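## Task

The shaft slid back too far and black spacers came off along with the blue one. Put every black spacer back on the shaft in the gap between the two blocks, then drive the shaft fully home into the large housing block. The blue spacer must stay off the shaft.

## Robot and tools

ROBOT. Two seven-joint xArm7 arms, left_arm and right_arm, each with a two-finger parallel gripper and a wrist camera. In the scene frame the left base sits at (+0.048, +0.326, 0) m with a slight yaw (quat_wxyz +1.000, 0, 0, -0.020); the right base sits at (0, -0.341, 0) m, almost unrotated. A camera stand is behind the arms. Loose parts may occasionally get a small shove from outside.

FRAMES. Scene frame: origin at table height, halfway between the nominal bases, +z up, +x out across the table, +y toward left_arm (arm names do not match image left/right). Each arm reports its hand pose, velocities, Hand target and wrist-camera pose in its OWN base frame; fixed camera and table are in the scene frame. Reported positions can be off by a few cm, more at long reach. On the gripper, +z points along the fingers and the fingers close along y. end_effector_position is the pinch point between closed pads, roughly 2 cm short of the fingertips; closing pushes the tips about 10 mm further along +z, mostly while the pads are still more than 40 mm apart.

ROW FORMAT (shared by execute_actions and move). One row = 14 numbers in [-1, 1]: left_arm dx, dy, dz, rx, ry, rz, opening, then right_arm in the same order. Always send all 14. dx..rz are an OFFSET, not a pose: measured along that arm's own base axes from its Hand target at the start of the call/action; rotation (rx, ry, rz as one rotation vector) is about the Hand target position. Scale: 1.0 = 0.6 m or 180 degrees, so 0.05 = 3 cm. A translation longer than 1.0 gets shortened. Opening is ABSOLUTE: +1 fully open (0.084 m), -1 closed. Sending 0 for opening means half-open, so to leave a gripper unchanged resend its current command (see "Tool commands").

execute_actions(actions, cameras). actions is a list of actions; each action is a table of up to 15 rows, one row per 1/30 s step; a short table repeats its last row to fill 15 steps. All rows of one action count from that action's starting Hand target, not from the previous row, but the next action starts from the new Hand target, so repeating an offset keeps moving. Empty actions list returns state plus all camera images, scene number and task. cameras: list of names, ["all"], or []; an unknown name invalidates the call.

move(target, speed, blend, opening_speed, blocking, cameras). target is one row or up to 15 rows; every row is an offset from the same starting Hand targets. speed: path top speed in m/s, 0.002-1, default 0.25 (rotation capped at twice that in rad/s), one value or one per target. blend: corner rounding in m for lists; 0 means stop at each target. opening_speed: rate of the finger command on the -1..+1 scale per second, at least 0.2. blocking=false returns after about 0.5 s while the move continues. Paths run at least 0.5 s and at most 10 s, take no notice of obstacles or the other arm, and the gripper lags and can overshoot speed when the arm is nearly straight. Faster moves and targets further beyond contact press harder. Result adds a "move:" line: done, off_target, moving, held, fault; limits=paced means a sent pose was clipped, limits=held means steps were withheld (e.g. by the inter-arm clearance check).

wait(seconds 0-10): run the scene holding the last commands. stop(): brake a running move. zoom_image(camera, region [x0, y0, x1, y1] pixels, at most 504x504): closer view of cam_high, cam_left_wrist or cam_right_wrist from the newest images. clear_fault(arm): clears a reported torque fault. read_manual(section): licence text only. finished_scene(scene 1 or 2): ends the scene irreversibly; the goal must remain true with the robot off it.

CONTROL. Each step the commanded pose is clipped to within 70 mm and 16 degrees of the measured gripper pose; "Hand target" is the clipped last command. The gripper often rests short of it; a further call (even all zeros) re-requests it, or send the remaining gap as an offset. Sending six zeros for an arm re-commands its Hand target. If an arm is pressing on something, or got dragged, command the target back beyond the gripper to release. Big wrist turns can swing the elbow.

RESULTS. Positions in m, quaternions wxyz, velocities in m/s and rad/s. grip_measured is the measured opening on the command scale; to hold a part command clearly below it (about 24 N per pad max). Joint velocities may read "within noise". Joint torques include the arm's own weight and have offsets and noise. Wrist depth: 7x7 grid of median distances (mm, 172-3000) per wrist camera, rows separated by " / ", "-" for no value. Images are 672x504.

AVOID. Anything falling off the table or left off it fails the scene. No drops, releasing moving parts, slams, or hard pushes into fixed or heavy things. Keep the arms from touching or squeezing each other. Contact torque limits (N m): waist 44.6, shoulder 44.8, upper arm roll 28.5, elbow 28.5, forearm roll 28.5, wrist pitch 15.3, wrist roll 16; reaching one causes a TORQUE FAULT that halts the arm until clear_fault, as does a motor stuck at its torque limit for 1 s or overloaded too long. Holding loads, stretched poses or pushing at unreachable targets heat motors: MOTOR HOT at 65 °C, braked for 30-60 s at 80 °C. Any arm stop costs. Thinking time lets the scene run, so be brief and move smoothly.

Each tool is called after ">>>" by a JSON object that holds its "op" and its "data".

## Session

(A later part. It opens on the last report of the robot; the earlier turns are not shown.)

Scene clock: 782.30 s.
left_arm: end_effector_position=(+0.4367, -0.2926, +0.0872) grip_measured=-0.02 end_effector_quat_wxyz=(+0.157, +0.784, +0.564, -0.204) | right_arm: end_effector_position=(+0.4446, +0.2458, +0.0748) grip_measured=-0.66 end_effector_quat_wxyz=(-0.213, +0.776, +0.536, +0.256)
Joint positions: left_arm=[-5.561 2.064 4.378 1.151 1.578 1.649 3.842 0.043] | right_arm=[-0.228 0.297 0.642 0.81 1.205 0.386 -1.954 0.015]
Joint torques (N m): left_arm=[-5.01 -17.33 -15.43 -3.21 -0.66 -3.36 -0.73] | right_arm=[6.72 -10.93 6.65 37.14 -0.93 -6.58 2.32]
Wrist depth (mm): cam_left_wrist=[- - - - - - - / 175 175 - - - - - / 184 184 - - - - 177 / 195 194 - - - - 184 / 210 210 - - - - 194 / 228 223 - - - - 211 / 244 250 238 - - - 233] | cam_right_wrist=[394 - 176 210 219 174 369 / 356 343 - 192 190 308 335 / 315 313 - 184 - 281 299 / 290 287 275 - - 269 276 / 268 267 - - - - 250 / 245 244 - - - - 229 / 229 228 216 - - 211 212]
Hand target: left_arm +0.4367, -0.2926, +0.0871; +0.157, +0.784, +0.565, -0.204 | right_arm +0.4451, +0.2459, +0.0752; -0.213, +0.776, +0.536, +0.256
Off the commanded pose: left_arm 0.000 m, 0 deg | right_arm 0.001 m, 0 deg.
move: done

>>> {"op": "move", "data": {"target": [0,0,0,0,0,0,-0.4,0.0009,0.0032,0,0,0,0,-1], "speed": 0.01}}

>>> {"op": "move", "data": {"target": [0,0,0,0,0,0,0.14,0,0,0,0,0,0,-1], "opening_speed": 0.3, "cameras": ["cam_right_wrist"]}}

>>> {"op": "zoom_image", "data": {"camera": "cam_right_wrist", "region": [300, 20, 500, 220]}}

Scene clock: 783.70 s.
left_arm: end_effector_position=(+0.4367, -0.2926, +0.0871) grip_measured=-0.02 end_effector_quat_wxyz=(+0.157, +0.784, +0.565, -0.204) | right_arm: end_effector_position=(+0.4450, +0.2477, +0.0747) grip_measured=-0.66 end_effector_quat_wxyz=(-0.213, +0.776, +0.536, +0.256)
Joint positions: left_arm=[-5.56 2.063 4.378 1.151 1.578 1.649 3.842 0.043] | right_arm=[-0.224 0.3 0.643 0.814 1.203 0.382 -1.95 0.015]
Joint torques (N m): left_arm=[-0.26 -18.29 -6.16 -2.64 2.61 -1.62 -0.76] | right_arm=[8.93 -10.47 8.65 38.3 -0.64 -6.1 2.45]
Wrist depth (mm): cam_left_wrist=[- - - - - - - / 175 175 - - - - - / 184 184 - - - - 177 / 194 194 - - - - 184 / 210 209 - - - - 195 / 228 224 - - - - 211 / 245 250 238 - - - 234] | cam_right_wrist=[394 - 175 216 219 - 368 / 355 341 - 191 189 308 335 / 315 312 - 182 173 281 299 / 289 288 275 - - 268 275 / 268 266 - - - - 250 / 244 243 - - - - 229 / 229 228 215 - - - 212]
Hand target: left_arm +0.4367, -0.2926, +0.0871; +0.157, +0.784, +0.565, -0.204 | right_arm +0.4456, +0.2479, +0.0752; -0.213, +0.776, +0.536, +0.256
Off the commanded pose: left_arm 0.000 m, 0 deg | right_arm 0.001 m, 0 deg.
move: done

Scene clock: 785.73 s.
left_arm: end_effector_position=(+0.4367, -0.2926, +0.0871) grip_measured=+0.13 end_effector_quat_wxyz=(+0.157, +0.784, +0.565, -0.204) | right_arm: end_effector_position=(+0.4453, +0.2479, +0.0750) grip_measured=-0.66 end_effector_quat_wxyz=(-0.213, +0.776, +0.536, +0.256)
Joint positions: left_arm=[-5.56 2.063 4.378 1.151 1.578 1.649 3.842 0.05] | right_arm=[-0.224 0.301 0.643 0.815 1.203 0.382 -1.95 0.015]
Joint torques (N m): left_arm=[-3.97 -18.15 -29.04 -13.37 -2.06 -3.92 -0.54] | right_arm=[-11.49 -23.44 -1.8 33.49 -1.03 -6.57 2.1]
Wrist depth (mm): cam_left_wrist=[- - - - - - - / 174 - - - - - - / 183 183 - - - - 176 / 194 194 - - - - 183 / 210 209 - - - - 194 / 228 223 - - - - 210 / 244 243 237 - - - 232] | cam_right_wrist=[395 - 175 211 220 - 370 / 356 342 - 180 195 181 335 / 316 313 191 180 - 191 300 / 290 289 268 - - 269 276 / 269 267 - - - - 251 / 245 243 - - - - 230 / 229 228 216 - - - 212]
Hand target: left_arm +0.4367, -0.2926, +0.0871; +0.157, +0.784, +0.565, -0.204 | right_arm +0.4456, +0.2479, +0.0752; -0.213, +0.776, +0.536, +0.256
Off the commanded pose: left_arm 0.000 m, 0 deg | right_arm 0.000 m, 0 deg.
move: done
camera_calibration:
cam_right_wrist: T_world_to_cam=[[0.942311, -0.332802, -0.0359511, -0.307678], [-0.281075, -0.728341, -0.624913, 0.419334], [0.181788, 0.598967, -0.779866, -0.0380874], [0, 0, 0, 1]] pos_world=[0.414716, 0.225836, 0.221283]
Images, in order (width x height): cam_right_wrist 672x504.

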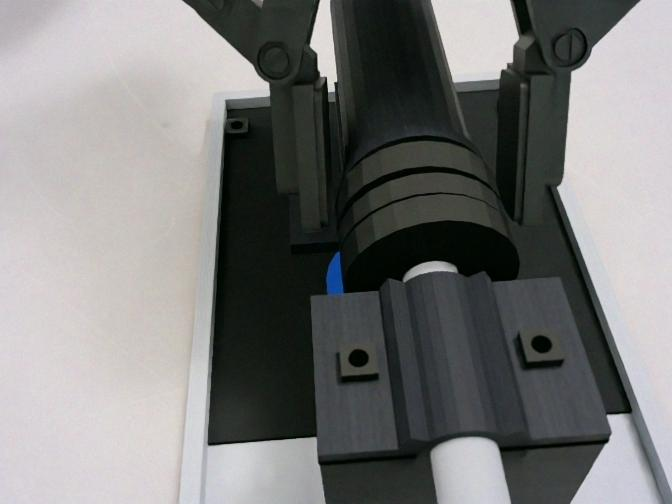

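Scaled by 2.520 from the camera's 672x504 image, which has a finer 960x720 frame.

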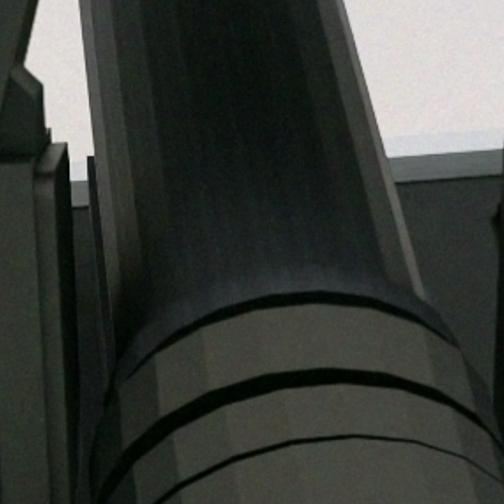

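>>> {"op": "move", "data": {"target": [0,0,0,0,0,0,0.14,0.0018,0.0064,0,0,0,0,-1], "speed": 0.01, "cameras": ["cam_right_wrist"]}}

>>> {"op": "zoom_image", "data": {"camera": "cam_right_wrist", "region": [300, 80, 540, 320]}}

Scene clock: 786.63 s.
left_arm: end_effector_position=(+0.4367, -0.2926, +0.0871) grip_measured=+0.13 end_effector_quat_wxyz=(+0.157, +0.784, +0.565, -0.204) | right_arm: end_effector_position=(+0.4464, +0.2516, +0.0750) grip_measured=-0.66 end_effector_quat_wxyz=(-0.213, +0.776, +0.536, +0.256)
Joint positions: left_arm=[-5.56 2.063 4.378 1.151 1.578 1.649 3.842 0.05] | right_arm=[-0.217 0.308 0.644 0.822 1.199 0.374 -1.942 0.015]
Joint torques (N m): left_arm=[-5.18 -19.41 -29.24 -13.87 -1.79 -3.9 -0.47] | right_arm=[1.18 -15.08 1.59 34.38 -1.22 -7.92 1.93]
Wrist depth (mm): cam_left_wrist=[- - - - - - - / 174 - - - - - - / 184 183 - - - - 176 / 194 194 - - - - 183 / 210 209 - - - - 194 / 227 223 - - - - 211 / 244 243 238 - - - 232] | cam_right_wrist=[396 - 174 211 212 - 370 / 356 342 - 177 195 180 335 / 315 314 - 179 - 185 299 / 290 288 268 - - 268 276 / 269 267 - - - - 251 / 245 243 - - - - 230 / 229 228 216 - - - 212]
Hand target: left_arm +0.4367, -0.2926, +0.0871; +0.157, +0.784, +0.565, -0.204 | right_arm +0.4467, +0.2517, +0.0752; -0.213, +0.776, +0.536, +0.256
Off the commanded pose: left_arm 0.000 m, 0 deg | right_arm 0.000 m, 0 deg.
move: done
camera_calibration:
cam_right_wrist: T_world_to_cam=[[0.942277, -0.332918, -0.0357587, -0.307448], [-0.281065, -0.728398, -0.624851, 0.422469], [0.181978, 0.598834, -0.779925, -0.0405205], [0, 0, 0, 1]] pos_world=[0.415816, 0.229636, 0.221383]
Images, in order (width x height): cam_right_wrist 672x504.

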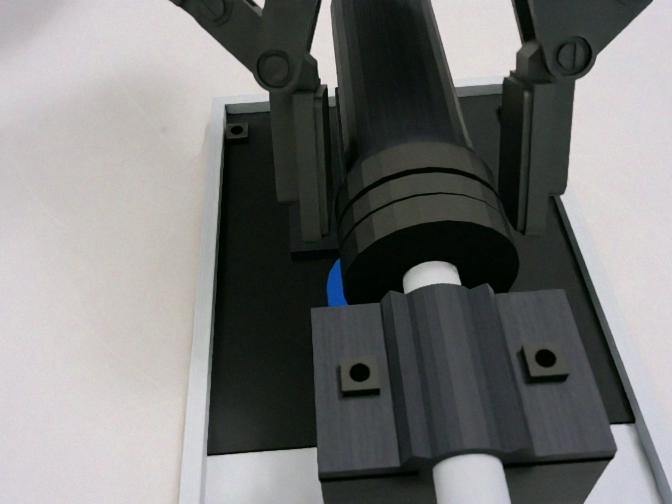

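Scaled by 2.100 from the camera's 672x504 image, which has a finer 960x720 frame.

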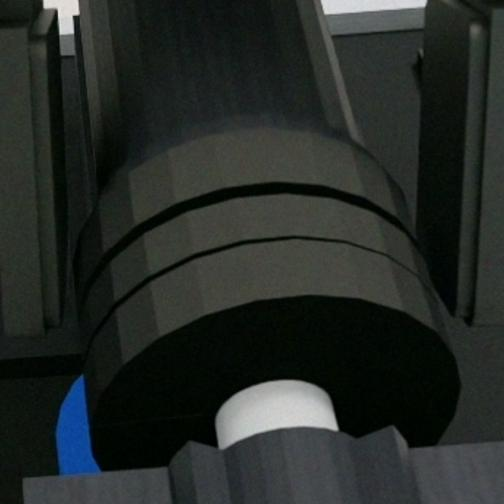

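>>> {"op": "move", "data": {"target": [0,0,0,0,0,0,0.14,0.0018,0.0064,0,0,0,0,-1], "speed": 0.01, "cameras": ["cam_right_wrist"]}}

>>> {"op": "zoom_image", "data": {"camera": "cam_right_wrist", "region": [300, 80, 540, 320]}}

Scene clock: 787.47 s.
left_arm: end_effector_position=(+0.4367, -0.2926, +0.0871) grip_measured=+0.13 end_effector_quat_wxyz=(+0.157, +0.784, +0.565, -0.204) | right_arm: end_effector_position=(+0.4473, +0.2551, +0.0747) grip_measured=-0.66 end_effector_quat_wxyz=(-0.213, +0.776, +0.536, +0.256)
Joint positions: left_arm=[-5.56 2.063 4.378 1.151 1.578 1.649 3.842 0.05] | right_arm=[-0.209 0.315 0.645 0.829 1.196 0.366 -1.933 0.015]
Joint torques (N m): left_arm=[-6.33 -19.86 -29.2 -14 -2.1 -3.58 -0.23] | right_arm=[7.81 -10.92 7.85 38.8 -0.69 -6.6 2.43]
Wrist depth (mm): cam_left_wrist=[- - - - - - - / 174 - - - - - - / 184 183 - - - - 176 / 194 194 - - - - 183 / 209 209 - - - - 194 / 228 223 - - - - 210 / 244 243 237 - - - 232] | cam_right_wrist=[395 - - 210 212 - 367 / 354 342 - 187 194 178 335 / 315 312 - 178 - 181 299 / 289 287 267 - - 267 276 / 268 266 - - - 255 250 / 244 243 - - - - 229 / 229 228 212 - - - 211]
Hand target: left_arm +0.4367, -0.2926, +0.0871; +0.157, +0.784, +0.565, -0.204 | right_arm +0.4478, +0.2555, +0.0752; -0.213, +0.776, +0.536, +0.256
Off the commanded pose: left_arm 0.000 m, 0 deg | right_arm 0.001 m, 0 deg.
move: done
camera_calibration:
cam_right_wrist: T_world_to_cam=[[0.942171, -0.333193, -0.0360125, -0.306943], [-0.281553, -0.728669, -0.624315, 0.425305], [0.181776, 0.59835, -0.780342, -0.0427842], [0, 0, 0, 1]] pos_world=[0.416716, 0.233235, 0.221084]
Images, in order (width x height): cam_right_wrist 672x504.

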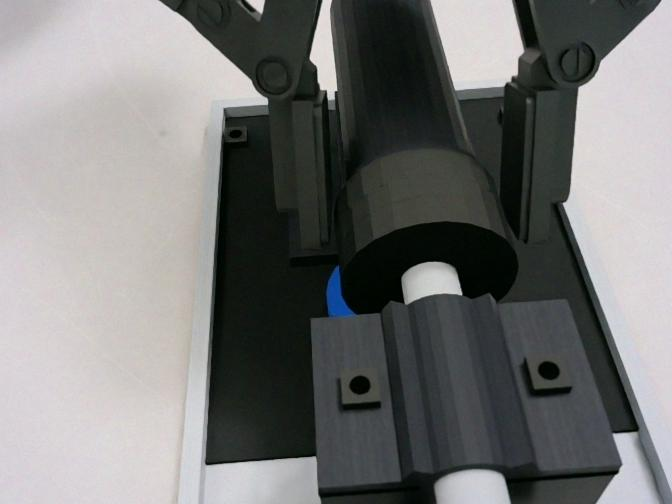

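Scaled by 2.100 from the camera's 672x504 image, which has a finer 960x720 frame.

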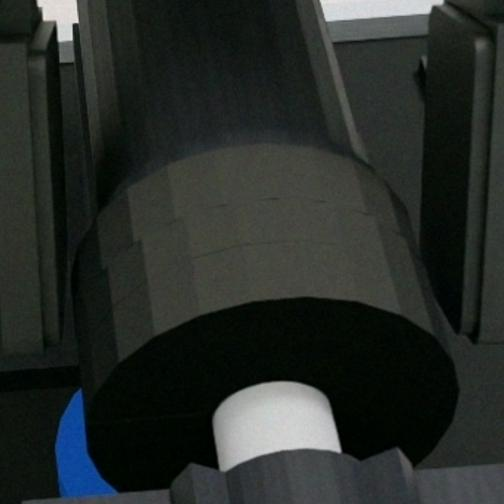

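>>> {"op": "move", "data": {"target": [0,0,0,0,0,0,0.14,0.0022,0.008,0,0,0,0,-1], "speed": 0.01}}

>>> {"op": "move", "data": {"target": [0,0,0,0,0,0,0.14,0.0022,0.008,0,0,0,0,-1], "speed": 0.01, "cameras": ["cam_right_wrist"]}}

Scene clock: 788.27 s.
left_arm: end_effector_position=(+0.4367, -0.2926, +0.0871) grip_measured=+0.13 end_effector_quat_wxyz=(+0.157, +0.784, +0.565, -0.204) | right_arm: end_effector_position=(+0.4426, +0.2511, +0.0694) grip_measured=-0.68 end_effector_quat_wxyz=(-0.210, +0.779, +0.535, +0.250) end_effector_velocity=(-0.001, +0.000, -0.001) end_effector_angular_velocity=(+0.002, +0.004, +0.002)
Joint positions: left_arm=[-5.56 2.063 4.378 1.151 1.578 1.649 3.842 0.05] | right_arm=[-0.208 0.314 0.644 0.814 1.195 0.357 -1.931 0.014]
Joint velocities: left_arm=[within noise] | right_arm=[0 0 -0.001 -0.002 0 0.005 0 0]
Joint torques (N m): left_arm=[-7.09 -19.57 -28.65 -13.49 -2.23 -3.52 -0.19] | right_arm=[4.58 -7.75 10.69 5.57 -0.04 6.85 0.12]
Wrist depth (mm): cam_left_wrist=[- - - - - - - / 174 - - - - - - / 184 183 - - - - 176 / 194 194 - - - - 183 / 209 209 - - - - 194 / 227 223 - - - - 210 / 244 243 238 - - - 231] | cam_right_wrist=[378 - - 199 206 - 356 / 342 330 - 183 187 179 324 / 305 301 - 177 - 273 290 / 281 280 266 - - 260 268 / 261 260 - - - - 241 / 239 241 225 - - - 222 / 223 222 210 - - - 209]
Hand target: left_arm +0.4367, -0.2926, +0.0871; +0.157, +0.784, +0.565, -0.204 | right_arm +0.4426, +0.2511, +0.0694; -0.210, +0.779, +0.535, +0.250 (not the last commanded pose)
Tool commands: left_gripper/opening=+0.14 right_gripper/opening=-1.0
Off the commanded pose: left_arm 0.000 m, 0 deg | right_arm 0.013 m, 1 deg.
TORQUE FAULT: the external load on joint 4 (elbow) of the right arm reached its load limit, and that arm stopped. The contact can be on any part of that arm beyond that joint, not only on its tool. A torque fault puts only its own arm into a fault stop. That arm's remaining commands of this call were not run. The hold on joint 4 (elbow) of that arm was moved back by the arm itself, up to 3 degrees, as the stop began, but a joint of that arm was then at its load limit, so every hold on that arm was set where that arm was. That arm may still press on what stopped it. That arm is still stopped at the end of this call. While its stop runs, that arm, its gripper or tool too, takes no new command.
CLEAR FAULT: the right arm stays stopped (state 4) until you call clear_fault(arm="right_arm").
End effector pose when the fault began: right_arm: position (+0.4473, +0.2560, +0.0745), quat_wxyz (-0.213, +0.776, +0.536, +0.256)
Joint positions when the fault began: right_arm=[-0.207 0.317 0.646 0.83 1.195 0.365 -1.931 0.015]
move: fault (right_arm)

not run: an earlier result of this reply reported a stop or a fault. Calls in your next reply go to the robot.

>>> {"op": "clear_fault", "data": {"arm": "right_arm"}}

>>> {"op": "move", "data": {"target": [0,0,0,0,0,0,0.14,0,0,0,0,0,0,-0.3], "opening_speed": 0.5, "cameras": ["cam_right_wrist"]}}

>>> {"op": "zoom_image", "data": {"camera": "cam_right_wrist", "region": [300, 80, 540, 320]}}

Scene clock: 788.57 s.
left_arm: end_effector_position=(+0.4367, -0.2926, +0.0871) grip_measured=+0.13 end_effector_quat_wxyz=(+0.157, +0.784, +0.565, -0.204) | right_arm: end_effector_position=(+0.4425, +0.2511, +0.0693) grip_measured=-0.68 end_effector_quat_wxyz=(-0.210, +0.779, +0.535, +0.250)
Joint positions: left_arm=[-5.56 2.063 4.378 1.151 1.578 1.649 3.842 0.05] | right_arm=[-0.208 0.314 0.644 0.814 1.195 0.357 -1.931 0.014]
Joint torques (N m): left_arm=[-7.05 -19.63 -28.32 -13.6 -2.15 -3.61 -0.22] | right_arm=[4.29 -7.41 10.89 4.82 -0.11 6.8 0.07]
Wrist depth (mm): cam_left_wrist=[- - - - - - - / 174 - - - - - - / 184 183 - - - - 176 / 194 194 - - - - 183 / 209 209 - - - - 194 / 228 223 - - - - 210 / 244 243 237 - - - 232] | cam_right_wrist=[378 - - 199 206 - 357 / 343 330 - 183 190 179 323 / 304 302 - 177 - 273 290 / 282 279 267 - - 261 268 / 261 259 - - - - 241 / 239 241 226 - - - 222 / 223 223 210 - - - 209]
Hand target: left_arm +0.4367, -0.2926, +0.0871; +0.157, +0.784, +0.565, -0.204 | right_arm +0.4425, +0.2511, +0.0693; -0.210, +0.779, +0.535, +0.250 (not the last commanded pose)
Tool commands: left_gripper/opening=+0.14 right_gripper/opening=-1.0
Off the commanded pose: left_arm 0.000 m, 0 deg | right_arm 0.013 m, 1 deg.
TORQUE FAULT, CONTINUED: the right arm's stop, for the torque fault of joint 4 (elbow) that an earlier result reported, is over. The call counts as one of the actions that you can send in this scene. The hold on joint 4 (elbow) of that arm was moved back by the arm itself, up to 3 degrees, as the stop began, but a joint of that arm was then at its load limit, so every hold on that arm was set where that arm was. That arm's target is now where it stood when the stop ended, not its last command. That arm's gripper keeps its grip as last carried out, and that arm accepts commands again: back off and push less far.
CLEAR FAULT: your call cleared the right arm's torque fault. If a joint's load stays at its limit, that arm stops again at once.

Scene clock: 790.20 s.
left_arm: end_effector_position=(+0.4367, -0.2926, +0.0871) grip_measured=+0.13 end_effector_quat_wxyz=(+0.157, +0.784, +0.565, -0.204) | right_arm: end_effector_position=(+0.4425, +0.2511, +0.0693) grip_measured=-0.32 end_effector_quat_wxyz=(-0.210, +0.779, +0.535, +0.250)
Joint positions: left_arm=[-5.56 2.063 4.378 1.151 1.578 1.649 3.842 0.05] | right_arm=[-0.208 0.314 0.644 0.814 1.195 0.357 -1.931 0.03]
Joint torques (N m): left_arm=[-6.89 -19.71 -27.58 -13.7 -2.21 -3.47 -0.06] | right_arm=[3.93 -12.53 1.08 15.34 -2.13 -2.83 0.32]
Wrist depth (mm): cam_left_wrist=[- - - - - - - / 174 - - - - - - / 183 183 - - - - 176 / 194 194 - - - - 183 / 209 209 - - - - 194 / 228 223 - - - - 210 / 244 244 238 - - - 232] | cam_right_wrist=[380 - - 202 205 - 355 / 343 330 - 191 186 317 323 / 305 302 189 177 - 273 290 / 281 279 265 - - 261 267 / 261 259 - - - - 241 / 239 241 225 - - - 221 / 224 223 211 - - - 209]
Hand target: left_arm +0.4367, -0.2926, +0.0871; +0.157, +0.784, +0.565, -0.204 | right_arm +0.4425, +0.2511, +0.0693; -0.210, +0.779, +0.535, +0.250
Off the commanded pose: left_arm 0.000 m, 0 deg | right_arm 0.000 m, 0 deg.
move: done
camera_calibration:
cam_right_wrist: T_world_to_cam=[[0.940561, -0.33732, -0.03951, -0.301985], [-0.289398, -0.735134, -0.613047, 0.421902], [0.177748, 0.588042, -0.789058, -0.0386729], [0, 0, 0, 1]] pos_world=[0.413007, 0.23103, 0.216199]
Images, in order (width x height): cam_right_wrist 672x504.

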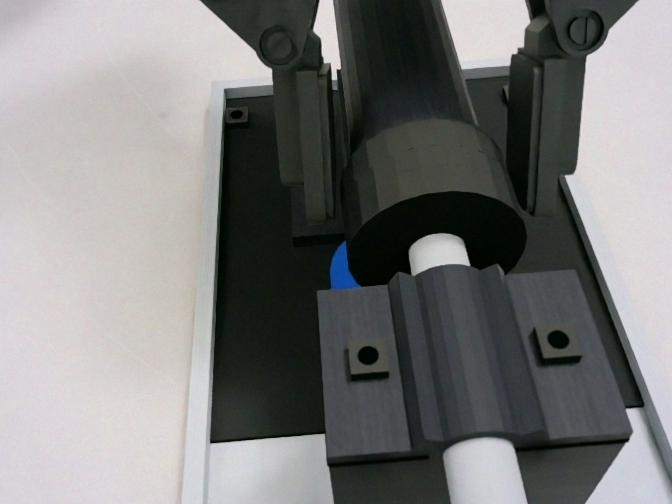

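Scaled by 2.100 from the camera's 672x504 image, which has a finer 960x720 frame.

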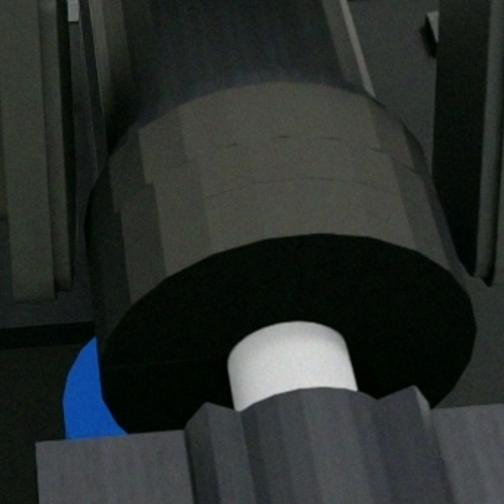

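>>> {"op": "move", "data": {"target": [[0,0,0,0,0,0,0.14,0.0067,0,0.0098,0.0038,-0.0025,0.0012,0],[0,0,0,0,0,0,0.14,-0.0005,-0.0255,0.0098,0.0038,-0.0025,0.0012,0],[0,0,0,0,0,0,0.14,-0.0005,-0.0255,0.0098,0.0038,-0.0025,0.0012,-1]], "speed": 0.04}}

>>> {"op": "move", "data": {"target": [0,0,0,0,0,0,0.14,0.0022,0.008,0,0,0,0,-1], "speed": 0.01}}

Scene clock: 792.27 s.
left_arm: end_effector_position=(+0.4367, -0.2926, +0.0871) grip_measured=+0.13 end_effector_quat_wxyz=(+0.157, +0.784, +0.565, -0.204) | right_arm: end_effector_position=(+0.4420, +0.2359, +0.0752) grip_measured=-0.66 end_effector_quat_wxyz=(-0.213, +0.776, +0.536, +0.256) end_effector_velocity=(+0.002, -0.001, +0.000) end_effector_angular_velocity=(-0.003, -0.004, -0.004)
Joint positions: left_arm=[-5.56 2.063 4.378 1.151 1.578 1.649 3.842 0.05] | right_arm=[-0.248 0.277 0.638 0.792 1.208 0.406 -1.97 0.015]
Joint velocities: left_arm=[within noise] | right_arm=[0 0 -0.001 0.002 0 -0.005 0 0]
Joint torques (N m): left_arm=[-7.06 -19.82 -26.46 -13.61 -2.14 -3.27 0.29] | right_arm=[-2.98 -15.32 -5.96 25.22 2.94 -9.23 -0.24]
Wrist depth (mm): cam_left_wrist=[- - - - - - - / 174 - - - - - - / 184 183 - - - - 176 / 194 194 - - - - 183 / 209 209 - - - - 194 / 228 223 - - - - 211 / 244 243 238 - - - 232] | cam_right_wrist=[397 - 183 212 222 181 372 / 357 346 - 186 184 192 337 / 317 315 292 181 177 284 301 / 291 289 277 184 181 269 277 / 270 268 - - - - 251 / 246 244 - - - - 230 / 230 229 218 - - 199 212]
Hand target: left_arm +0.4367, -0.2926, +0.0871; +0.157, +0.784, +0.565, -0.204 | right_arm +0.4422, +0.2358, +0.0752; -0.213, +0.776, +0.536, +0.256
Off the commanded pose: left_arm 0.000 m, 0 deg | right_arm 0.000 m, 0 deg.
move: done

Scene clock: 793.03 s.
left_arm: end_effector_position=(+0.4367, -0.2926, +0.0871) grip_measured=+0.13 end_effector_quat_wxyz=(+0.157, +0.784, +0.565, -0.204) | right_arm: end_effector_position=(+0.4432, +0.2403, +0.0748) grip_measured=-0.66 end_effector_quat_wxyz=(-0.213, +0.776, +0.536, +0.255)
Joint positions: left_arm=[-5.56 2.063 4.378 1.151 1.578 1.649 3.842 0.05] | right_arm=[-0.239 0.286 0.64 0.8 1.205 0.396 -1.961 0.015]
Joint torques (N m): left_arm=[-7.46 -19.53 -25.78 -13.82 -2.11 -3.28 0.29] | right_arm=[7.31 -10.44 7.1 36.57 -0.81 -6.65 2.06]
Wrist depth (mm): cam_left_wrist=[- - - - - - - / 174 - - - - - - / 184 183 - - - - 176 / 194 194 - - - - 183 / 209 209 - - - - 194 / 228 223 - - - - 210 / 244 243 237 - - - 232] | cam_right_wrist=[394 - 180 209 219 176 370 / 356 343 - 183 182 189 335 / 315 312 282 187 175 283 299 / 290 288 275 180 - 268 275 / 269 267 - - - - 250 / 245 243 - - - - 229 / 229 228 216 - - 190 211]
Hand target: left_arm +0.4367, -0.2926, +0.0871; +0.157, +0.784, +0.565, -0.204 | right_arm +0.4436, +0.2406, +0.0752; -0.213, +0.776, +0.536, +0.256
Off the commanded pose: left_arm 0.000 m, 0 deg | right_arm 0.001 m, 0 deg.
move: done

>>> {"op": "move", "data": {"target": [0,0,0,0,0,0,-0.2,0,0,0,0,0,0,-1], "opening_speed": 0.4}}

>>> {"op": "move", "data": {"target": [0,0,0,0,0,0,-0.2,0.0013,0.0048,0,0,0,0,-1], "speed": 0.006}}

Scene clock: 794.30 s.
left_arm: end_effector_position=(+0.4367, -0.2926, +0.0871) grip_measured=-0.01 end_effector_quat_wxyz=(+0.157, +0.784, +0.564, -0.204) | right_arm: end_effector_position=(+0.4431, +0.2405, +0.0749) grip_measured=-0.66 end_effector_quat_wxyz=(-0.213, +0.776, +0.536, +0.255)
Joint positions: left_arm=[-5.56 2.063 4.378 1.151 1.578 1.649 3.842 0.044] | right_arm=[-0.239 0.286 0.64 0.801 1.205 0.396 -1.961 0.015]
Joint torques (N m): left_arm=[-5.16 -19.66 -25.43 -8.17 -1.4 -3.15 0.62] | right_arm=[0.44 -10.67 6.09 36.01 -0.82 -3 2.18]
Wrist depth (mm): cam_left_wrist=[- - - - - - - / 174 - - - - - - / 184 184 - - - - 176 / 194 194 - - - - 183 / 209 209 - - - - 194 / 228 223 - - - - 210 / 244 249 238 - - - 232] | cam_right_wrist=[393 - 181 210 219 177 368 / 355 342 - 188 190 307 335 / 314 313 - 184 174 282 300 / 290 288 275 179 180 267 276 / 268 266 - - - - 251 / 244 243 - - - - 229 / 229 228 216 - - 189 211]
Hand target: left_arm +0.4367, -0.2926, +0.0871; +0.157, +0.784, +0.565, -0.204 | right_arm +0.4436, +0.2406, +0.0752; -0.213, +0.776, +0.536, +0.256
Off the commanded pose: left_arm 0.000 m, 0 deg | right_arm 0.001 m, 0 deg.
move: done

Scene clock: 795.00 s.
left_arm: end_effector_position=(+0.4367, -0.2926, +0.0871) grip_measured=-0.01 end_effector_quat_wxyz=(+0.157, +0.784, +0.565, -0.204) | right_arm: end_effector_position=(+0.4437, +0.2432, +0.0747) grip_measured=-0.66 end_effector_quat_wxyz=(-0.213, +0.776, +0.536, +0.255)
Joint positions: left_arm=[-5.56 2.063 4.378 1.151 1.578 1.649 3.842 0.044] | right_arm=[-0.233 0.292 0.641 0.805 1.203 0.39 -1.955 0.015]
Joint torques (N m): left_arm=[-3.98 -19.72 -25.07 -6.34 -0.85 -3.12 0.79] | right_arm=[10.33 -11.5 10.66 38.64 -0.97 -4.97 2.35]
Wrist depth (mm): cam_left_wrist=[- - - - - - - / 174 - - - - - - / 184 183 - - - - 176 / 194 194 - - - - 183 / 209 209 - - - - 194 / 227 223 - - - - 211 / 244 249 237 - - - 232] | cam_right_wrist=[392 - 179 188 218 175 369 / 354 341 - 197 189 307 333 / 314 312 - 184 - 281 298 / 289 287 275 181 176 267 275 / 268 267 - - - - 251 / 244 243 - - - - 229 / 229 227 216 - - 210 211]
Hand target: left_arm +0.4367, -0.2926, +0.0871; +0.157, +0.784, +0.565, -0.204 | right_arm +0.4443, +0.2435, +0.0752; -0.213, +0.776, +0.536, +0.256
Off the commanded pose: left_arm 0.000 m, 0 deg | right_arm 0.001 m, 0 deg.
move: done

>>> {"op": "move", "data": {"target": [0,0,0,0,0,0,-0.2,0.0010,0.0000,0.001,0,0,0,-1], "speed": 0.006}}

>>> {"op": "move", "data": {"target": [0,0,0,0,0,0,-0.2,0.0011,0.004,0,0,0,0,-1], "speed": 0.006, "cameras": ["cam_right_wrist"]}}

Scene clock: 795.90 s.
left_arm: end_effector_position=(+0.4367, -0.2926, +0.0871) grip_measured=-0.01 end_effector_quat_wxyz=(+0.157, +0.784, +0.565, -0.204) | right_arm: end_effector_position=(+0.4444, +0.2434, +0.0754) grip_measured=-0.67 end_effector_quat_wxyz=(-0.213, +0.776, +0.536, +0.255)
Joint positions: left_arm=[-5.56 2.063 4.378 1.151 1.578 1.649 3.842 0.044] | right_arm=[-0.233 0.291 0.64 0.807 1.199 0.392 -1.951 0.015]
Joint torques (N m): left_arm=[-2.12 -19.32 -24.45 -9.89 -0.58 -3.06 0.84] | right_arm=[-13.88 -28.49 -4.62 36.56 -1.28 -4.25 2.03]
Wrist depth (mm): cam_left_wrist=[- - - - - - - / 174 - - - - - - / 183 183 - - - - 176 / 194 194 - - - - 183 / 209 209 - - - - 194 / 227 222 - - - - 210 / 244 249 237 - - - 233] | cam_right_wrist=[395 - 178 211 222 174 370 / 357 343 - 193 190 317 335 / 316 313 - 186 - 278 299 / 290 289 268 179 175 269 276 / 269 268 - - - - 250 / 245 249 - - - - 230 / 230 228 216 - - 211 213]
Hand target: left_arm +0.4367, -0.2926, +0.0871; +0.157, +0.784, +0.565, -0.204 | right_arm +0.4449, +0.2435, +0.0758; -0.213, +0.776, +0.536, +0.256
Off the commanded pose: left_arm 0.000 m, 0 deg | right_arm 0.001 m, 0 deg.
move: done

Scene clock: 796.60 s.
left_arm: end_effector_position=(+0.4367, -0.2926, +0.0871) grip_measured=-0.01 end_effector_quat_wxyz=(+0.157, +0.784, +0.565, -0.204) | right_arm: end_effector_position=(+0.4449, +0.2457, +0.0753) grip_measured=-0.67 end_effector_quat_wxyz=(-0.213, +0.776, +0.536, +0.255)
Joint positions: left_arm=[-5.56 2.063 4.378 1.151 1.578 1.649 3.842 0.044] | right_arm=[-0.228 0.296 0.641 0.811 1.198 0.387 -1.946 0.015]
Joint torques (N m): left_arm=[-0.53 -19.53 -24.4 -12.53 -0.4 -3.03 0.94] | right_arm=[1.66 -17.02 2.82 38.52 -0.88 -7.92 2.27]
Wrist depth (mm): cam_left_wrist=[- - - - - - - / 174 - - - - - - / 184 183 - - - - 176 / 194 194 - - - - 183 / 209 209 - - - - 194 / 228 223 - - - - 210 / 244 249 237 - - - 232] | cam_right_wrist=[392 - 176 210 222 173 368 / 355 342 - 193 190 307 335 / 315 312 - 184 - 277 299 / 290 288 274 - 173 268 275 / 268 267 - - - - 250 / 245 243 - - - - 230 / 229 228 215 - - 211 212]
Hand target: left_arm +0.4367, -0.2926, +0.0871; +0.157, +0.784, +0.565, -0.204 | right_arm +0.4456, +0.2459, +0.0758; -0.213, +0.776, +0.536, +0.256
Off the commanded pose: left_arm 0.000 m, 0 deg | right_arm 0.001 m, 0 deg.
move: done
camera_calibration:
cam_right_wrist: T_world_to_cam=[[0.942138, -0.33316, -0.0371639, -0.307719], [-0.282447, -0.729198, -0.623293, 0.418473], [0.180557, 0.597725, -0.781105, -0.0354774], [0, 0, 0, 1]] pos_world=[0.414516, 0.223835, 0.221684]
Images, in order (width x height): cam_right_wrist 672x504.

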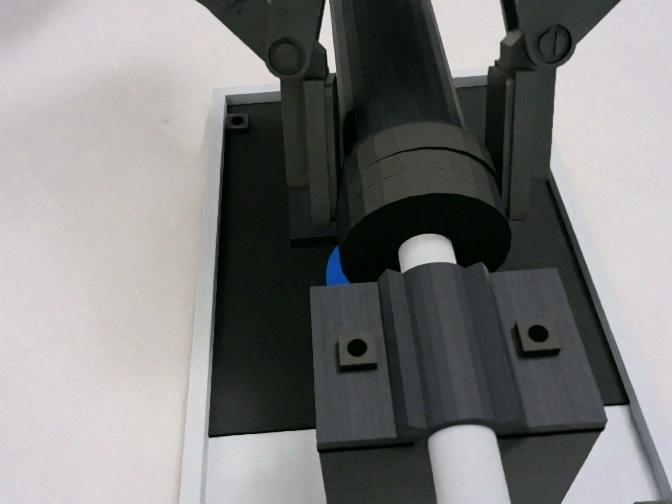

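>>> {"op": "move", "data": {"target": [0,0,0,0,0,0,-0.2,0.0020,0.0072,0,0,0,0,-1], "speed": 0.006}}

Scene clock: 797.70 s.
left_arm: end_effector_position=(+0.4367, -0.2926, +0.0871) grip_measured=-0.01 end_effector_quat_wxyz=(+0.157, +0.784, +0.565, -0.204) | right_arm: end_effector_position=(+0.4461, +0.2500, +0.0753) grip_measured=-0.67 end_effector_quat_wxyz=(-0.213, +0.776, +0.536, +0.255)
Joint positions: left_arm=[-5.56 2.063 4.378 1.151 1.578 1.649 3.842 0.044] | right_arm=[-0.22 0.304 0.643 0.819 1.194 0.378 -1.937 0.015]
Joint torques (N m): left_arm=[1.33 -19.11 -23.78 -12.86 0.46 -2.98 0.94] | right_arm=[1.03 -17.07 2.59 38.36 -1.33 -7.86 2.13]
Wrist depth (mm): cam_left_wrist=[- - - - - - - / 174 - - - - - - / 183 183 - - - - 176 / 194 194 - - - - 183 / 210 209 - - - - 194 / 228 223 - - - - 210 / 244 249 238 - - - 233] | cam_right_wrist=[396 - 173 218 219 - 368 / 356 342 185 189 191 182 333 / 315 313 - 180 - 184 299 / 291 288 268 176 177 262 275 / 269 266 260 - - - 250 / 245 243 - - - - 230 / 229 228 216 - - - 212]
Hand target: left_arm +0.4367, -0.2926, +0.0871; +0.157, +0.784, +0.565, -0.204 | right_arm +0.4468, +0.2502, +0.0758; -0.213, +0.776, +0.536, +0.256
Off the commanded pose: left_arm 0.000 m, 0 deg | right_arm 0.001 m, 0 deg.
move: done

>>> {"op": "move", "data": {"target": [0,0,0,0,0,0,-0.2,0.0020,0.0072,0,0,0,0,-1], "speed": 0.01}}

>>> {"op": "move", "data": {"target": [[0,0,0,0,0,0,0.3,0,0,0,0,0,0,0],[0,0,0,0,0,0,0.3,-0.0160,-0.0575,0,0,0,0,0],[0,0,0,0,0,0,0.3,-0.0160,-0.0575,0,0,0,0,-1]], "speed": 0.05, "cameras": ["cam_right_wrist"]}}

Scene clock: 798.83 s.
left_arm: end_effector_position=(+0.4367, -0.2926, +0.0871) grip_measured=-0.01 end_effector_quat_wxyz=(+0.157, +0.784, +0.565, -0.204) | right_arm: end_effector_position=(+0.4473, +0.2543, +0.0753) grip_measured=-0.67 end_effector_quat_wxyz=(-0.213, +0.776, +0.536, +0.255)
Joint positions: left_arm=[-5.56 2.063 4.378 1.151 1.578 1.649 3.842 0.044] | right_arm=[-0.211 0.312 0.644 0.828 1.189 0.37 -1.928 0.015]
Joint torques (N m): left_arm=[3.81 -19.64 -23.65 -13.15 0.85 -2.85 0.84] | right_arm=[0.82 -17.37 2.88 38.84 -1.14 -8.16 2.12]
Wrist depth (mm): cam_left_wrist=[- - - - - - - / 174 - - - - - - / 184 183 - - - - 176 / 194 194 - - - - 183 / 209 209 - - - - 194 / 228 222 - - - - 210 / 244 249 237 - - - 232] | cam_right_wrist=[395 - - 218 211 - 367 / 355 341 - 187 191 318 334 / 315 312 - 178 - 182 299 / 290 287 268 - - 268 275 / 268 267 - - - 255 250 / 245 243 - - - - 230 / 230 228 213 - - - 212]
Hand target: left_arm +0.4367, -0.2926, +0.0871; +0.157, +0.784, +0.565, -0.204 | right_arm +0.4480, +0.2545, +0.0758; -0.213, +0.776, +0.536, +0.256
Off the commanded pose: left_arm 0.000 m, 0 deg | right_arm 0.001 m, 0 deg.
move: done

Scene clock: 800.93 s.
left_arm: end_effector_position=(+0.4367, -0.2926, +0.0871) grip_measured=+0.29 end_effector_quat_wxyz=(+0.157, +0.784, +0.565, -0.204) | right_arm: end_effector_position=(+0.4381, +0.2202, +0.0757) grip_measured=-0.66 end_effector_quat_wxyz=(-0.214, +0.776, +0.536, +0.255)
Joint positions: left_arm=[-5.56 2.063 4.378 1.151 1.578 1.649 3.842 0.056] | right_arm=[-0.278 0.248 0.627 0.765 1.213 0.44 -1.997 0.015]
Joint torques (N m): left_arm=[5.62 -18.31 -22.6 -12.85 0.59 -2.52 1.06] | right_arm=[-3.37 -14.42 -8.86 29.48 3 -11.97 -0.21]
Wrist depth (mm): cam_left_wrist=[- - - - - - - / 174 - - - - - - / 184 183 - - - - 176 / 194 194 - - - - 183 / 209 209 - - - - 194 / 228 223 - - - - 210 / 244 243 - - - - 232] | cam_right_wrist=[400 397 195 220 216 197 375 / 358 345 - 200 187 311 338 / 317 317 294 194 190 292 302 / 293 291 270 177 175 263 278 / 271 269 - - - - 252 / 247 245 236 185 - 226 231 / 231 230 219 221 - 217 212]
Hand target: left_arm +0.4367, -0.2926, +0.0871; +0.157, +0.784, +0.565, -0.204 | right_arm +0.4384, +0.2200, +0.0758; -0.213, +0.776, +0.536, +0.256
Off the commanded pose: left_arm 0.000 m, 0 deg | right_arm 0.000 m, 0 deg.
move: done
camera_calibration:
cam_right_wrist: T_world_to_cam=[[0.942321, -0.332698, -0.0366438, -0.310012], [-0.28157, -0.728758, -0.624204, 0.397926], [0.180967, 0.598518, -0.780402, -0.0190209], [0, 0, 0, 1]] pos_world=[0.407617, 0.198236, 0.222183]
Images, in order (width x height): cam_right_wrist 672x504.

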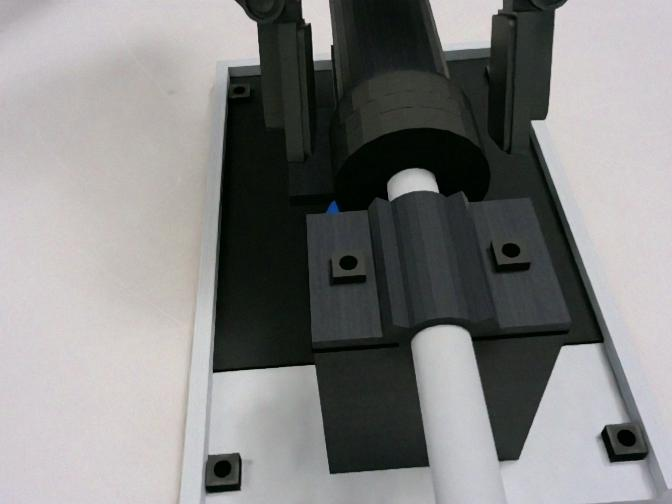

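>>> {"op": "move", "data": {"target": [0,0,0.22,0,0,0,0.3,0,0,0,0,0,0,-1], "speed": 0.08}}

>>> {"op": "move", "data": {"target": [0,0,0,0,0,0,0.3,0.0125,0.045,0,0,0,0,-1], "speed": 0.015}}

Scene clock: 803.10 s.
left_arm: end_effector_position=(+0.4367, -0.2926, +0.2191) grip_measured=+0.29 end_effector_quat_wxyz=(+0.157, +0.784, +0.565, -0.204) | right_arm: end_effector_position=(+0.4383, +0.2201, +0.0758) grip_measured=-0.66 end_effector_quat_wxyz=(-0.213, +0.776, +0.536, +0.256)
Joint positions: left_arm=[-5.693 1.837 4.146 1.271 1.361 1.756 3.739 0.056] | right_arm=[-0.278 0.248 0.626 0.766 1.213 0.44 -1.997 0.015]
Joint torques (N m): left_arm=[-6.74 -25.02 -29.04 -1.87 -2.57 -0.6 -0.79] | right_arm=[-1.97 -12.24 -10.14 31.13 4.05 -12.01 1.03]
Wrist depth (mm): cam_left_wrist=[289 288 280 266 205 275 286 / 307 307 298 288 208 292 300 / 330 328 322 314 223 319 326 / 348 347 346 337 237 338 343 / 376 375 374 352 255 372 371 / 407 409 407 398 295 405 403 / 448 437 435 435 321 434 432] | cam_right_wrist=[400 394 390 221 348 379 373 / 356 345 351 194 193 331 338 / 318 315 294 194 190 292 301 / 293 290 270 177 175 263 278 / 271 270 - - - - 253 / 247 245 236 185 - 226 231 / 231 230 219 221 - 217 212]
Hand target: left_arm +0.4367, -0.2926, +0.2191; +0.157, +0.784, +0.565, -0.204 | right_arm +0.4384, +0.2200, +0.0758; -0.213, +0.776, +0.536, +0.256
Off the commanded pose: left_arm 0.000 m, 0 deg | right_arm 0.000 m, 0 deg.
move: done

Scene clock: 805.27 s.
left_arm: end_effector_position=(+0.4367, -0.2926, +0.2191) grip_measured=+0.29 end_effector_quat_wxyz=(+0.157, +0.784, +0.565, -0.204) | right_arm: end_effector_position=(+0.4456, +0.2469, +0.0756) grip_measured=-0.66 end_effector_quat_wxyz=(-0.213, +0.776, +0.536, +0.255)
Joint positions: left_arm=[-5.693 1.837 4.146 1.272 1.361 1.756 3.739 0.056] | right_arm=[-0.225 0.298 0.641 0.814 1.197 0.385 -1.944 0.015]
Joint torques (N m): left_arm=[-7.36 -24.96 -29.21 -2.03 -2.26 -0.64 -0.75] | right_arm=[-1.48 -13.8 -1.92 34.79 -1.19 -9.88 2.08]
Wrist depth (mm): cam_left_wrist=[289 288 280 266 205 275 286 / 307 307 298 289 209 293 301 / 329 329 322 313 223 318 326 / 348 347 347 337 237 339 344 / 376 375 374 351 256 372 371 / 409 408 407 399 295 405 404 / 449 437 438 - 306 434 433] | cam_right_wrist=[396 392 389 220 246 376 374 / 357 345 328 200 199 329 336 / 316 314 300 - - 284 300 / 291 288 276 175 175 269 276 / 270 267 - - - - 252 / 246 249 - - - - 230 / 230 229 216 - - - 212]
Hand target: left_arm +0.4367, -0.2926, +0.2191; +0.157, +0.784, +0.565, -0.204 | right_arm +0.4459, +0.2470, +0.0758; -0.213, +0.776, +0.536, +0.256
Off the commanded pose: left_arm 0.000 m, 0 deg | right_arm 0.000 m, 0 deg.
move: done

>>> {"op": "move", "data": {"target": [0,0,0,0,0,0,0.3,0.0036,0.0128,0,0,0,0,-1], "speed": 0.015}}

>>> {"op": "move", "data": {"target": [[0,0,0,0,0,0,0.3,0,0,0,0,0,0,-0.4],[0,0,0,0,0,0,0.3,-0.0567,-0.2033,0.258,0,0,0,-0.4]], "speed": 0.15, "cameras": ["cam_right_wrist"]}}

Scene clock: 806.43 s.
left_arm: end_effector_position=(+0.4367, -0.2926, +0.2191) grip_measured=+0.29 end_effector_quat_wxyz=(+0.157, +0.784, +0.565, -0.204) | right_arm: end_effector_position=(+0.4476, +0.2544, +0.0754) grip_measured=-0.66 end_effector_quat_wxyz=(-0.213, +0.776, +0.536, +0.255)
Joint positions: left_arm=[-5.693 1.837 4.146 1.272 1.361 1.756 3.739 0.056] | right_arm=[-0.209 0.312 0.643 0.828 1.19 0.37 -1.928 0.015]
Joint torques (N m): left_arm=[-6.91 -25.22 -28.9 -2.04 -2.15 -0.67 -0.7] | right_arm=[4.15 -10.19 1.47 38.15 -0.86 -9.75 2.18]
Wrist depth (mm): cam_left_wrist=[288 288 280 266 205 274 286 / 307 307 298 289 209 292 300 / 329 328 322 313 223 319 326 / 347 347 346 337 237 340 344 / 375 375 374 352 255 372 371 / 408 408 407 398 295 405 405 / 449 437 436 426 300 433 433] | cam_right_wrist=[396 391 387 219 364 373 372 / 356 344 350 199 198 328 335 / 316 314 299 - - 284 299 / 291 288 276 - - 269 276 / 269 268 260 - - 255 251 / 246 244 - - - - 230 / 230 229 213 - - - 212]
Hand target: left_arm +0.4367, -0.2926, +0.2191; +0.157, +0.784, +0.565, -0.204 | right_arm +0.4481, +0.2547, +0.0758; -0.213, +0.776, +0.536, +0.256
Off the commanded pose: left_arm 0.000 m, 0 deg | right_arm 0.001 m, 0 deg.
move: done

Scene clock: 808.77 s.
left_arm: end_effector_position=(+0.4367, -0.2926, +0.2191) grip_measured=+0.29 end_effector_quat_wxyz=(+0.157, +0.784, +0.565, -0.204) | right_arm: end_effector_position=(+0.4140, +0.1327, +0.2306) grip_measured=-0.42 end_effector_quat_wxyz=(-0.213, +0.776, +0.536, +0.256)
Joint positions: left_arm=[-5.693 1.837 4.146 1.272 1.361 1.756 3.739 0.056] | right_arm=[-0.433 -0.282 0.433 0.732 0.947 1.025 -1.748 0.026]
Joint torques (N m): left_arm=[-7.35 -25.01 -28.95 -1.88 -2.11 -0.77 -0.49] | right_arm=[-6.58 -12.95 -4.57 18.81 -1.56 1.04 1.5]
Wrist depth (mm): cam_left_wrist=[288 287 280 266 205 274 286 / 307 307 298 289 209 292 300 / 329 329 322 314 223 318 326 / 348 348 346 336 237 339 344 / 376 375 375 353 255 372 372 / 407 407 407 399 296 405 403 / 448 438 436 445 432 434 434] | cam_right_wrist=[675 671 637 636 627 643 633 / 606 603 583 592 585 580 572 / 541 533 530 403 511 517 512 / 496 491 488 372 463 477 474 / 458 457 446 344 425 444 439 / 427 423 414 396 392 404 410 / 392 389 387 386 382 380 378]
Hand target: left_arm +0.4367, -0.2926, +0.2191; +0.157, +0.784, +0.565, -0.204 | right_arm +0.4140, +0.1327, +0.2306; -0.213, +0.776, +0.536, +0.256
Off the commanded pose: left_arm 0.000 m, 0 deg | right_arm 0.000 m, 0 deg.
move: done
camera_calibration:
cam_right_wrist: T_world_to_cam=[[0.942129, -0.333298, -0.0361315, -0.310759], [-0.28176, -0.728794, -0.624075, 0.424102], [0.18167, 0.59814, -0.780528, 0.158278], [0, 0, 0, 1]] pos_world=[0.383515, 0.110835, 0.376984]
Images, in order (width x height): cam_right_wrist 672x504.

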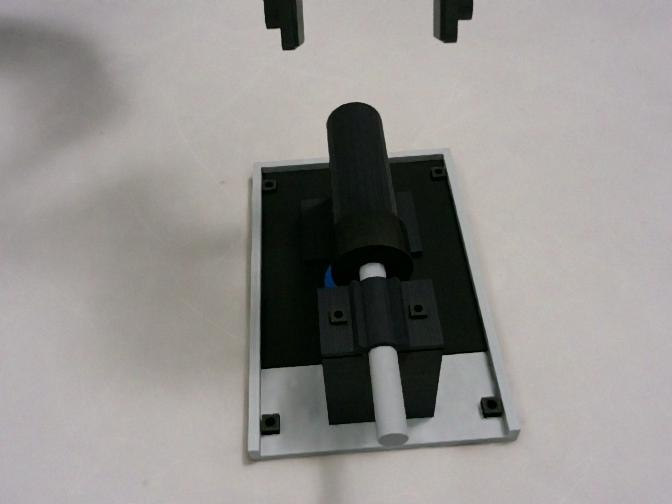

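>>> {"op": "move", "data": {"target": [[0,0,0,0,0,0,0.3,0.0008,0.0068,-0.1215,0,0,0,-1],[0,0,0,0,0,0,0.3,0.0292,0.1085,-0.2507,0,0,0,-1]], "speed": [0.12,0.06]}}

>>> {"op": "move", "data": {"target": [0,0,0,0,0,0,0.3,0.0045,0.016,0,0,0,0,-1], "speed": 0.015}}

Scene clock: 812.03 s.
left_arm: end_effector_position=(+0.4367, -0.2926, +0.2191) grip_measured=+0.29 end_effector_quat_wxyz=(+0.157, +0.784, +0.565, -0.204) | right_arm: end_effector_position=(+0.4316, +0.1978, +0.0802) grip_measured=-1.00 end_effector_quat_wxyz=(-0.213, +0.776, +0.536, +0.256)
Joint positions: left_arm=[-5.693 1.837 4.146 1.272 1.361 1.756 3.739 0.056] | right_arm=[-0.299 0.189 0.588 0.725 1.213 0.502 -2.024 0]
Joint torques (N m): left_arm=[-6.9 -25.48 -29.12 -2.08 -1.67 -0.93 -0.68] | right_arm=[6.58 -7.39 3.69 15.45 2.74 -2.67 -1.33]
Wrist depth (mm): cam_left_wrist=[288 288 280 266 205 275 286 / 307 307 298 289 209 292 300 / 329 329 322 314 223 319 326 / 348 347 346 337 237 338 344 / 376 375 373 352 256 372 371 / 408 408 408 398 295 406 403 / 449 436 435 434 424 434 434] | cam_right_wrist=[407 402 399 227 363 386 384 / 365 352 347 213 209 338 345 / 324 321 309 194 191 300 309 / 298 296 275 183 181 270 285 / 276 275 262 195 200 259 259 / 256 250 242 235 233 237 236 / 236 234 231 230 229 229 227]
Hand target: left_arm +0.4367, -0.2926, +0.2191; +0.157, +0.784, +0.565, -0.204 | right_arm +0.4316, +0.1978, +0.0802; -0.213, +0.776, +0.536, +0.256
Off the commanded pose: left_arm 0.000 m, 0 deg | right_arm 0.000 m, 0 deg.
move: done

Scene clock: 813.00 s.
left_arm: end_effector_position=(+0.4367, -0.2926, +0.2191) grip_measured=+0.29 end_effector_quat_wxyz=(+0.157, +0.784, +0.565, -0.204) | right_arm: end_effector_position=(+0.4343, +0.2074, +0.0802) grip_measured=-1.00 end_effector_quat_wxyz=(-0.213, +0.776, +0.536, +0.256)
Joint positions: left_arm=[-5.693 1.837 4.146 1.272 1.361 1.756 3.739 0.056] | right_arm=[-0.283 0.206 0.597 0.741 1.213 0.481 -2.008 0]
Joint torques (N m): left_arm=[-7.2 -24.98 -28.86 -2.29 -1.36 -0.95 -0.52] | right_arm=[6.61 -7.83 3.94 15.57 -2.06 -2.65 1.58]
Wrist depth (mm): cam_left_wrist=[288 288 280 266 205 274 286 / 308 306 298 289 209 293 301 / 329 328 322 314 223 318 327 / 348 347 346 338 237 338 345 / 376 375 374 353 255 372 373 / 409 408 408 398 296 405 405 / 447 438 435 435 423 435 433] | cam_right_wrist=[407 402 398 227 364 385 382 / 365 352 347 202 203 338 346 / 324 322 308 193 191 300 308 / 298 296 276 183 178 270 285 / 276 273 263 178 174 252 259 / 256 250 242 215 220 237 237 / 236 234 226 226 226 226 226]
Hand target: left_arm +0.4367, -0.2926, +0.2191; +0.157, +0.784, +0.565, -0.204 | right_arm +0.4343, +0.2074, +0.0802; -0.213, +0.776, +0.536, +0.256
Off the commanded pose: left_arm 0.000 m, 0 deg | right_arm 0.000 m, 0 deg.
move: done

>>> {"op": "move", "data": {"target": [0,0,0,0,0,0,0.3,0.0018,0.0065,0,0,0,0,-1], "speed": 0.01}}

>>> {"op": "move", "data": {"target": [0,0,0,0,0,0,0.3,0.0014,0.005,0,0,0,0,-1], "speed": 0.01}}

Scene clock: 813.80 s.
left_arm: end_effector_position=(+0.4367, -0.2926, +0.2191) grip_measured=+0.29 end_effector_quat_wxyz=(+0.157, +0.784, +0.565, -0.204) | right_arm: end_effector_position=(+0.4353, +0.2113, +0.0802) grip_measured=-1.00 end_effector_quat_wxyz=(-0.213, +0.776, +0.536, +0.256)
Joint positions: left_arm=[-5.693 1.837 4.146 1.272 1.361 1.756 3.739 0.056] | right_arm=[-0.276 0.213 0.6 0.747 1.213 0.473 -2.002 0]
Joint torques (N m): left_arm=[-6.77 -25.21 -28.84 -2.13 -1.64 -0.91 -0.7] | right_arm=[6.54 -8 3.91 15.58 -2.33 -2.59 1.51]
Wrist depth (mm): cam_left_wrist=[288 289 280 265 205 275 286 / 307 306 299 289 209 293 301 / 329 329 323 313 223 318 326 / 347 346 347 337 237 338 344 / 375 375 374 353 256 373 372 / 408 407 408 397 296 406 406 / 447 435 435 435 423 434 432] | cam_right_wrist=[405 401 399 227 360 386 383 / 365 353 358 201 202 339 346 / 324 322 307 201 191 300 308 / 298 297 276 183 178 269 285 / 276 274 - 174 175 253 258 / 256 249 241 196 212 237 237 / 235 234 225 229 - 223 222]
Hand target: left_arm +0.4367, -0.2926, +0.2191; +0.157, +0.784, +0.565, -0.204 | right_arm +0.4353, +0.2113, +0.0802; -0.213, +0.776, +0.536, +0.256
Off the commanded pose: left_arm 0.000 m, 0 deg | right_arm 0.000 m, 0 deg.
move: done

Scene clock: 814.50 s.
left_arm: end_effector_position=(+0.4367, -0.2926, +0.2191) grip_measured=+0.29 end_effector_quat_wxyz=(+0.157, +0.784, +0.565, -0.204) | right_arm: end_effector_position=(+0.4362, +0.2143, +0.0802) grip_measured=-1.00 end_effector_quat_wxyz=(-0.213, +0.776, +0.536, +0.256)
Joint positions: left_arm=[-5.693 1.837 4.146 1.272 1.361 1.756 3.739 0.056] | right_arm=[-0.271 0.218 0.602 0.752 1.212 0.467 -1.996 0]
Joint torques (N m): left_arm=[-7.11 -25.42 -28.89 -2.09 -1.27 -0.9 -0.59] | right_arm=[6.64 -8.02 4.46 15.72 -2.45 -2.69 1.46]
Wrist depth (mm): cam_left_wrist=[289 288 280 266 205 275 287 / 307 307 298 289 209 293 301 / 329 328 323 314 223 319 326 / 348 348 347 337 237 339 345 / 375 374 374 353 255 372 372 / 409 408 406 398 296 404 405 / 448 436 435 436 425 433 434] | cam_right_wrist=[407 402 398 227 357 386 382 / 366 352 342 200 202 338 346 / 325 321 307 197 199 300 309 / 298 296 277 183 178 270 285 / 275 274 - 173 - 256 259 / 256 250 241 190 205 232 237 / 236 234 223 225 - 223 222]
Hand target: left_arm +0.4367, -0.2926, +0.2191; +0.157, +0.784, +0.565, -0.204 | right_arm +0.4362, +0.2143, +0.0802; -0.213, +0.776, +0.536, +0.256
Off the commanded pose: left_arm 0.000 m, 0 deg | right_arm 0.000 m, 0 deg.
move: done

>>> {"op": "move", "data": {"target": [0,0,0,0,0,0,0.3,0.0013,0.0048,0,0,0,0,-1], "speed": 0.01}}

Scene clock: 815.33 s.
left_arm: end_effector_position=(+0.4367, -0.2926, +0.2191) grip_measured=+0.29 end_effector_quat_wxyz=(+0.157, +0.784, +0.565, -0.204) | right_arm: end_effector_position=(+0.4369, +0.2172, +0.0802) grip_measured=-1.00 end_effector_quat_wxyz=(-0.213, +0.776, +0.536, +0.256)
Joint positions: left_arm=[-5.693 1.837 4.146 1.272 1.361 1.756 3.739 0.056] | right_arm=[-0.265 0.223 0.605 0.757 1.212 0.461 -1.991 0]
Joint torques (N m): left_arm=[-7.06 -25.48 -28.69 -2.37 -1.33 -0.88 -0.58] | right_arm=[6.95 -7.45 4.78 15.6 -2.46 -2.51 1.62]
Wrist depth (mm): cam_left_wrist=[288 288 280 266 205 275 286 / 307 307 298 289 209 293 301 / 329 328 322 314 223 319 326 / 348 347 346 337 237 338 345 / 376 374 374 352 256 373 373 / 408 408 407 399 296 405 404 / 448 437 437 435 423 434 434] | cam_right_wrist=[407 403 401 227 353 385 383 / 364 352 340 201 204 338 346 / 323 322 299 200 195 300 309 / 298 297 276 183 178 270 285 / 275 274 - 173 - 256 259 / 257 250 241 184 198 231 237 / 235 234 224 225 - 222 221]
Hand target: left_arm +0.4367, -0.2926, +0.2191; +0.157, +0.784, +0.565, -0.204 | right_arm +0.4370, +0.2172, +0.0802; -0.213, +0.776, +0.536, +0.256
Off the commanded pose: left_arm 0.000 m, 0 deg | right_arm 0.000 m, 0 deg.
move: done

>>> {"op": "move", "data": {"target": [0,0,0,0,0,0,0.3,0.0018,0.0064,0,0,0,0,-1], "speed": 0.01}}

Scene clock: 818.47 s.
left_arm: end_effector_position=(+0.4367, -0.2926, +0.2191) grip_measured=+0.29 end_effector_quat_wxyz=(+0.157, +0.784, +0.565, -0.204) | right_arm: end_effector_position=(+0.4380, +0.2210, +0.0802) grip_measured=-1.00 end_effector_quat_wxyz=(-0.213, +0.776, +0.536, +0.256)
Joint positions: left_arm=[-5.693 1.837 4.146 1.272 1.361 1.756 3.739 0.056] | right_arm=[-0.258 0.23 0.608 0.764 1.211 0.453 -1.984 0]
Joint torques (N m): left_arm=[-7.06 -25.12 -28.68 -2.13 -1.1 -0.85 -0.6] | right_arm=[6.93 -8.17 4.77 15.56 -2.37 -2.52 1.6]
Wrist depth (mm): cam_left_wrist=[288 288 280 266 205 274 286 / 307 307 298 289 209 292 301 / 329 328 323 314 223 318 326 / 348 348 347 337 237 339 345 / 375 375 375 352 255 373 372 / 408 408 407 398 295 405 404 / 449 436 438 436 424 433 432] | cam_right_wrist=[406 402 400 226 354 386 383 / 364 352 346 201 207 338 345 / 324 322 307 195 196 300 309 / 299 296 276 183 178 269 285 / 275 274 - 173 - 257 259 / 256 249 236 185 190 231 237 / 236 235 223 221 - 222 217]
Hand target: left_arm +0.4367, -0.2926, +0.2191; +0.157, +0.784, +0.565, -0.204 | right_arm +0.4380, +0.2210, +0.0802; -0.213, +0.776, +0.536, +0.256
Off the commanded pose: left_arm 0.000 m, 0 deg | right_arm 0.000 m, 0 deg.
move: done

>>> {"op": "move", "data": {"target": [0,0,0,0,0,0,0.3,0.0027,0.0096,0,0,0,0,-1], "speed": 0.01}}

Scene clock: 819.43 s.
left_arm: end_effector_position=(+0.4367, -0.2926, +0.2191) grip_measured=+0.29 end_effector_quat_wxyz=(+0.157, +0.784, +0.565, -0.204) | right_arm: end_effector_position=(+0.4394, +0.2260, +0.0796) grip_measured=-1.00 end_effector_quat_wxyz=(-0.213, +0.777, +0.535, +0.255)
Joint positions: left_arm=[-5.693 1.837 4.146 1.272 1.361 1.756 3.739 0.056] | right_arm=[-0.248 0.241 0.61 0.773 1.208 0.44 -1.974 0]
Joint torques (N m): left_arm=[-6.67 -25.38 -28.62 -2.4 -0.6 -0.93 -0.57] | right_arm=[29.01 -14.61 28.68 37.79 0.41 8.52 1.71]
Wrist depth (mm): cam_left_wrist=[288 289 280 266 205 275 286 / 308 307 298 288 209 293 300 / 330 328 323 314 223 318 326 / 348 346 346 337 237 338 344 / 375 374 375 352 255 372 372 / 409 409 408 398 295 406 405 / 447 435 436 434 423 433 434] | cam_right_wrist=[400 395 393 227 347 380 376 / 359 346 331 194 203 333 341 / 320 317 303 190 190 296 304 / 294 294 - 179 177 269 282 / 273 271 - - - 253 255 / 254 248 234 179 - 229 234 / 233 232 221 218 218 220 215]
Hand target: left_arm +0.4367, -0.2926, +0.2191; +0.157, +0.784, +0.565, -0.204 | right_arm +0.4397, +0.2268, +0.0802; -0.213, +0.776, +0.536, +0.256
Off the commanded pose: left_arm 0.000 m, 0 deg | right_arm 0.001 m, 0 deg.
move: done

Firm stop: bottomed. Retreat and check.

>>> {"op": "move", "data": {"target": [[0,0,0,0,0,0,0.3,-0.006,-0.0214,0,0,0,0,-1],[0,0,0,0,0,0,0.3,-0.035,-0.125,0.18,0,0,0,-1]], "speed": 0.1, "cameras": ["cam_right_wrist"]}}

Scene clock: 821.93 s.
left_arm: end_effector_position=(+0.4367, -0.2926, +0.2191) grip_measured=+0.29 end_effector_quat_wxyz=(+0.157, +0.784, +0.565, -0.204) | right_arm: end_effector_position=(+0.4186, +0.1518, +0.1882) grip_measured=-1.00 end_effector_quat_wxyz=(-0.213, +0.776, +0.536, +0.256)
Joint positions: left_arm=[-5.693 1.837 4.146 1.272 1.361 1.756 3.739 0.056] | right_arm=[-0.393 -0.185 0.483 0.695 1.013 0.878 -1.804 0]
Joint torques (N m): left_arm=[-7.06 -25.47 -28.48 -2.21 -0.4 -1.2 -0.62] | right_arm=[-6.51 -13.67 -3.72 17.99 -1.77 1.15 1.49]
Wrist depth (mm): cam_left_wrist=[289 287 280 266 205 275 286 / 307 307 299 289 209 292 300 / 329 329 322 314 223 318 327 / 348 347 346 337 237 338 344 / 375 375 374 352 255 374 372 / 408 408 407 397 296 405 404 / 448 438 438 445 434 433 434] | cam_right_wrist=[599 596 590 579 574 570 563 / 540 536 531 370 503 515 509 / 479 474 462 338 445 458 454 / 439 437 425 317 404 422 419 / 409 405 400 299 299 388 391 / 378 376 365 349 344 358 364 / 348 345 344 341 338 337 335]
Hand target: left_arm +0.4367, -0.2926, +0.2191; +0.157, +0.784, +0.565, -0.204 | right_arm +0.4187, +0.1518, +0.1882; -0.213, +0.776, +0.536, +0.256
Off the commanded pose: left_arm 0.000 m, 0 deg | right_arm 0.000 m, 0 deg.
move: done
camera_calibration:
cam_right_wrist: T_world_to_cam=[[0.942129, -0.333298, -0.0361315, -0.310259], [-0.28176, -0.728794, -0.624075, 0.412857], [0.18167, 0.59814, -0.780528, 0.112924], [0, 0, 0, 1]] pos_world=[0.388115, 0.129935, 0.334584]
Images, in order (width x height): cam_right_wrist 672x504.

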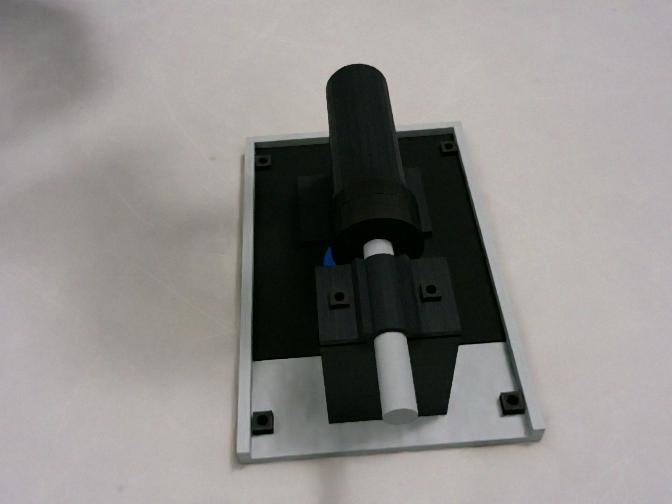

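>>> {"op": "finished_scene", "data": {"scene": 2}}

The scene is finished: the task was done.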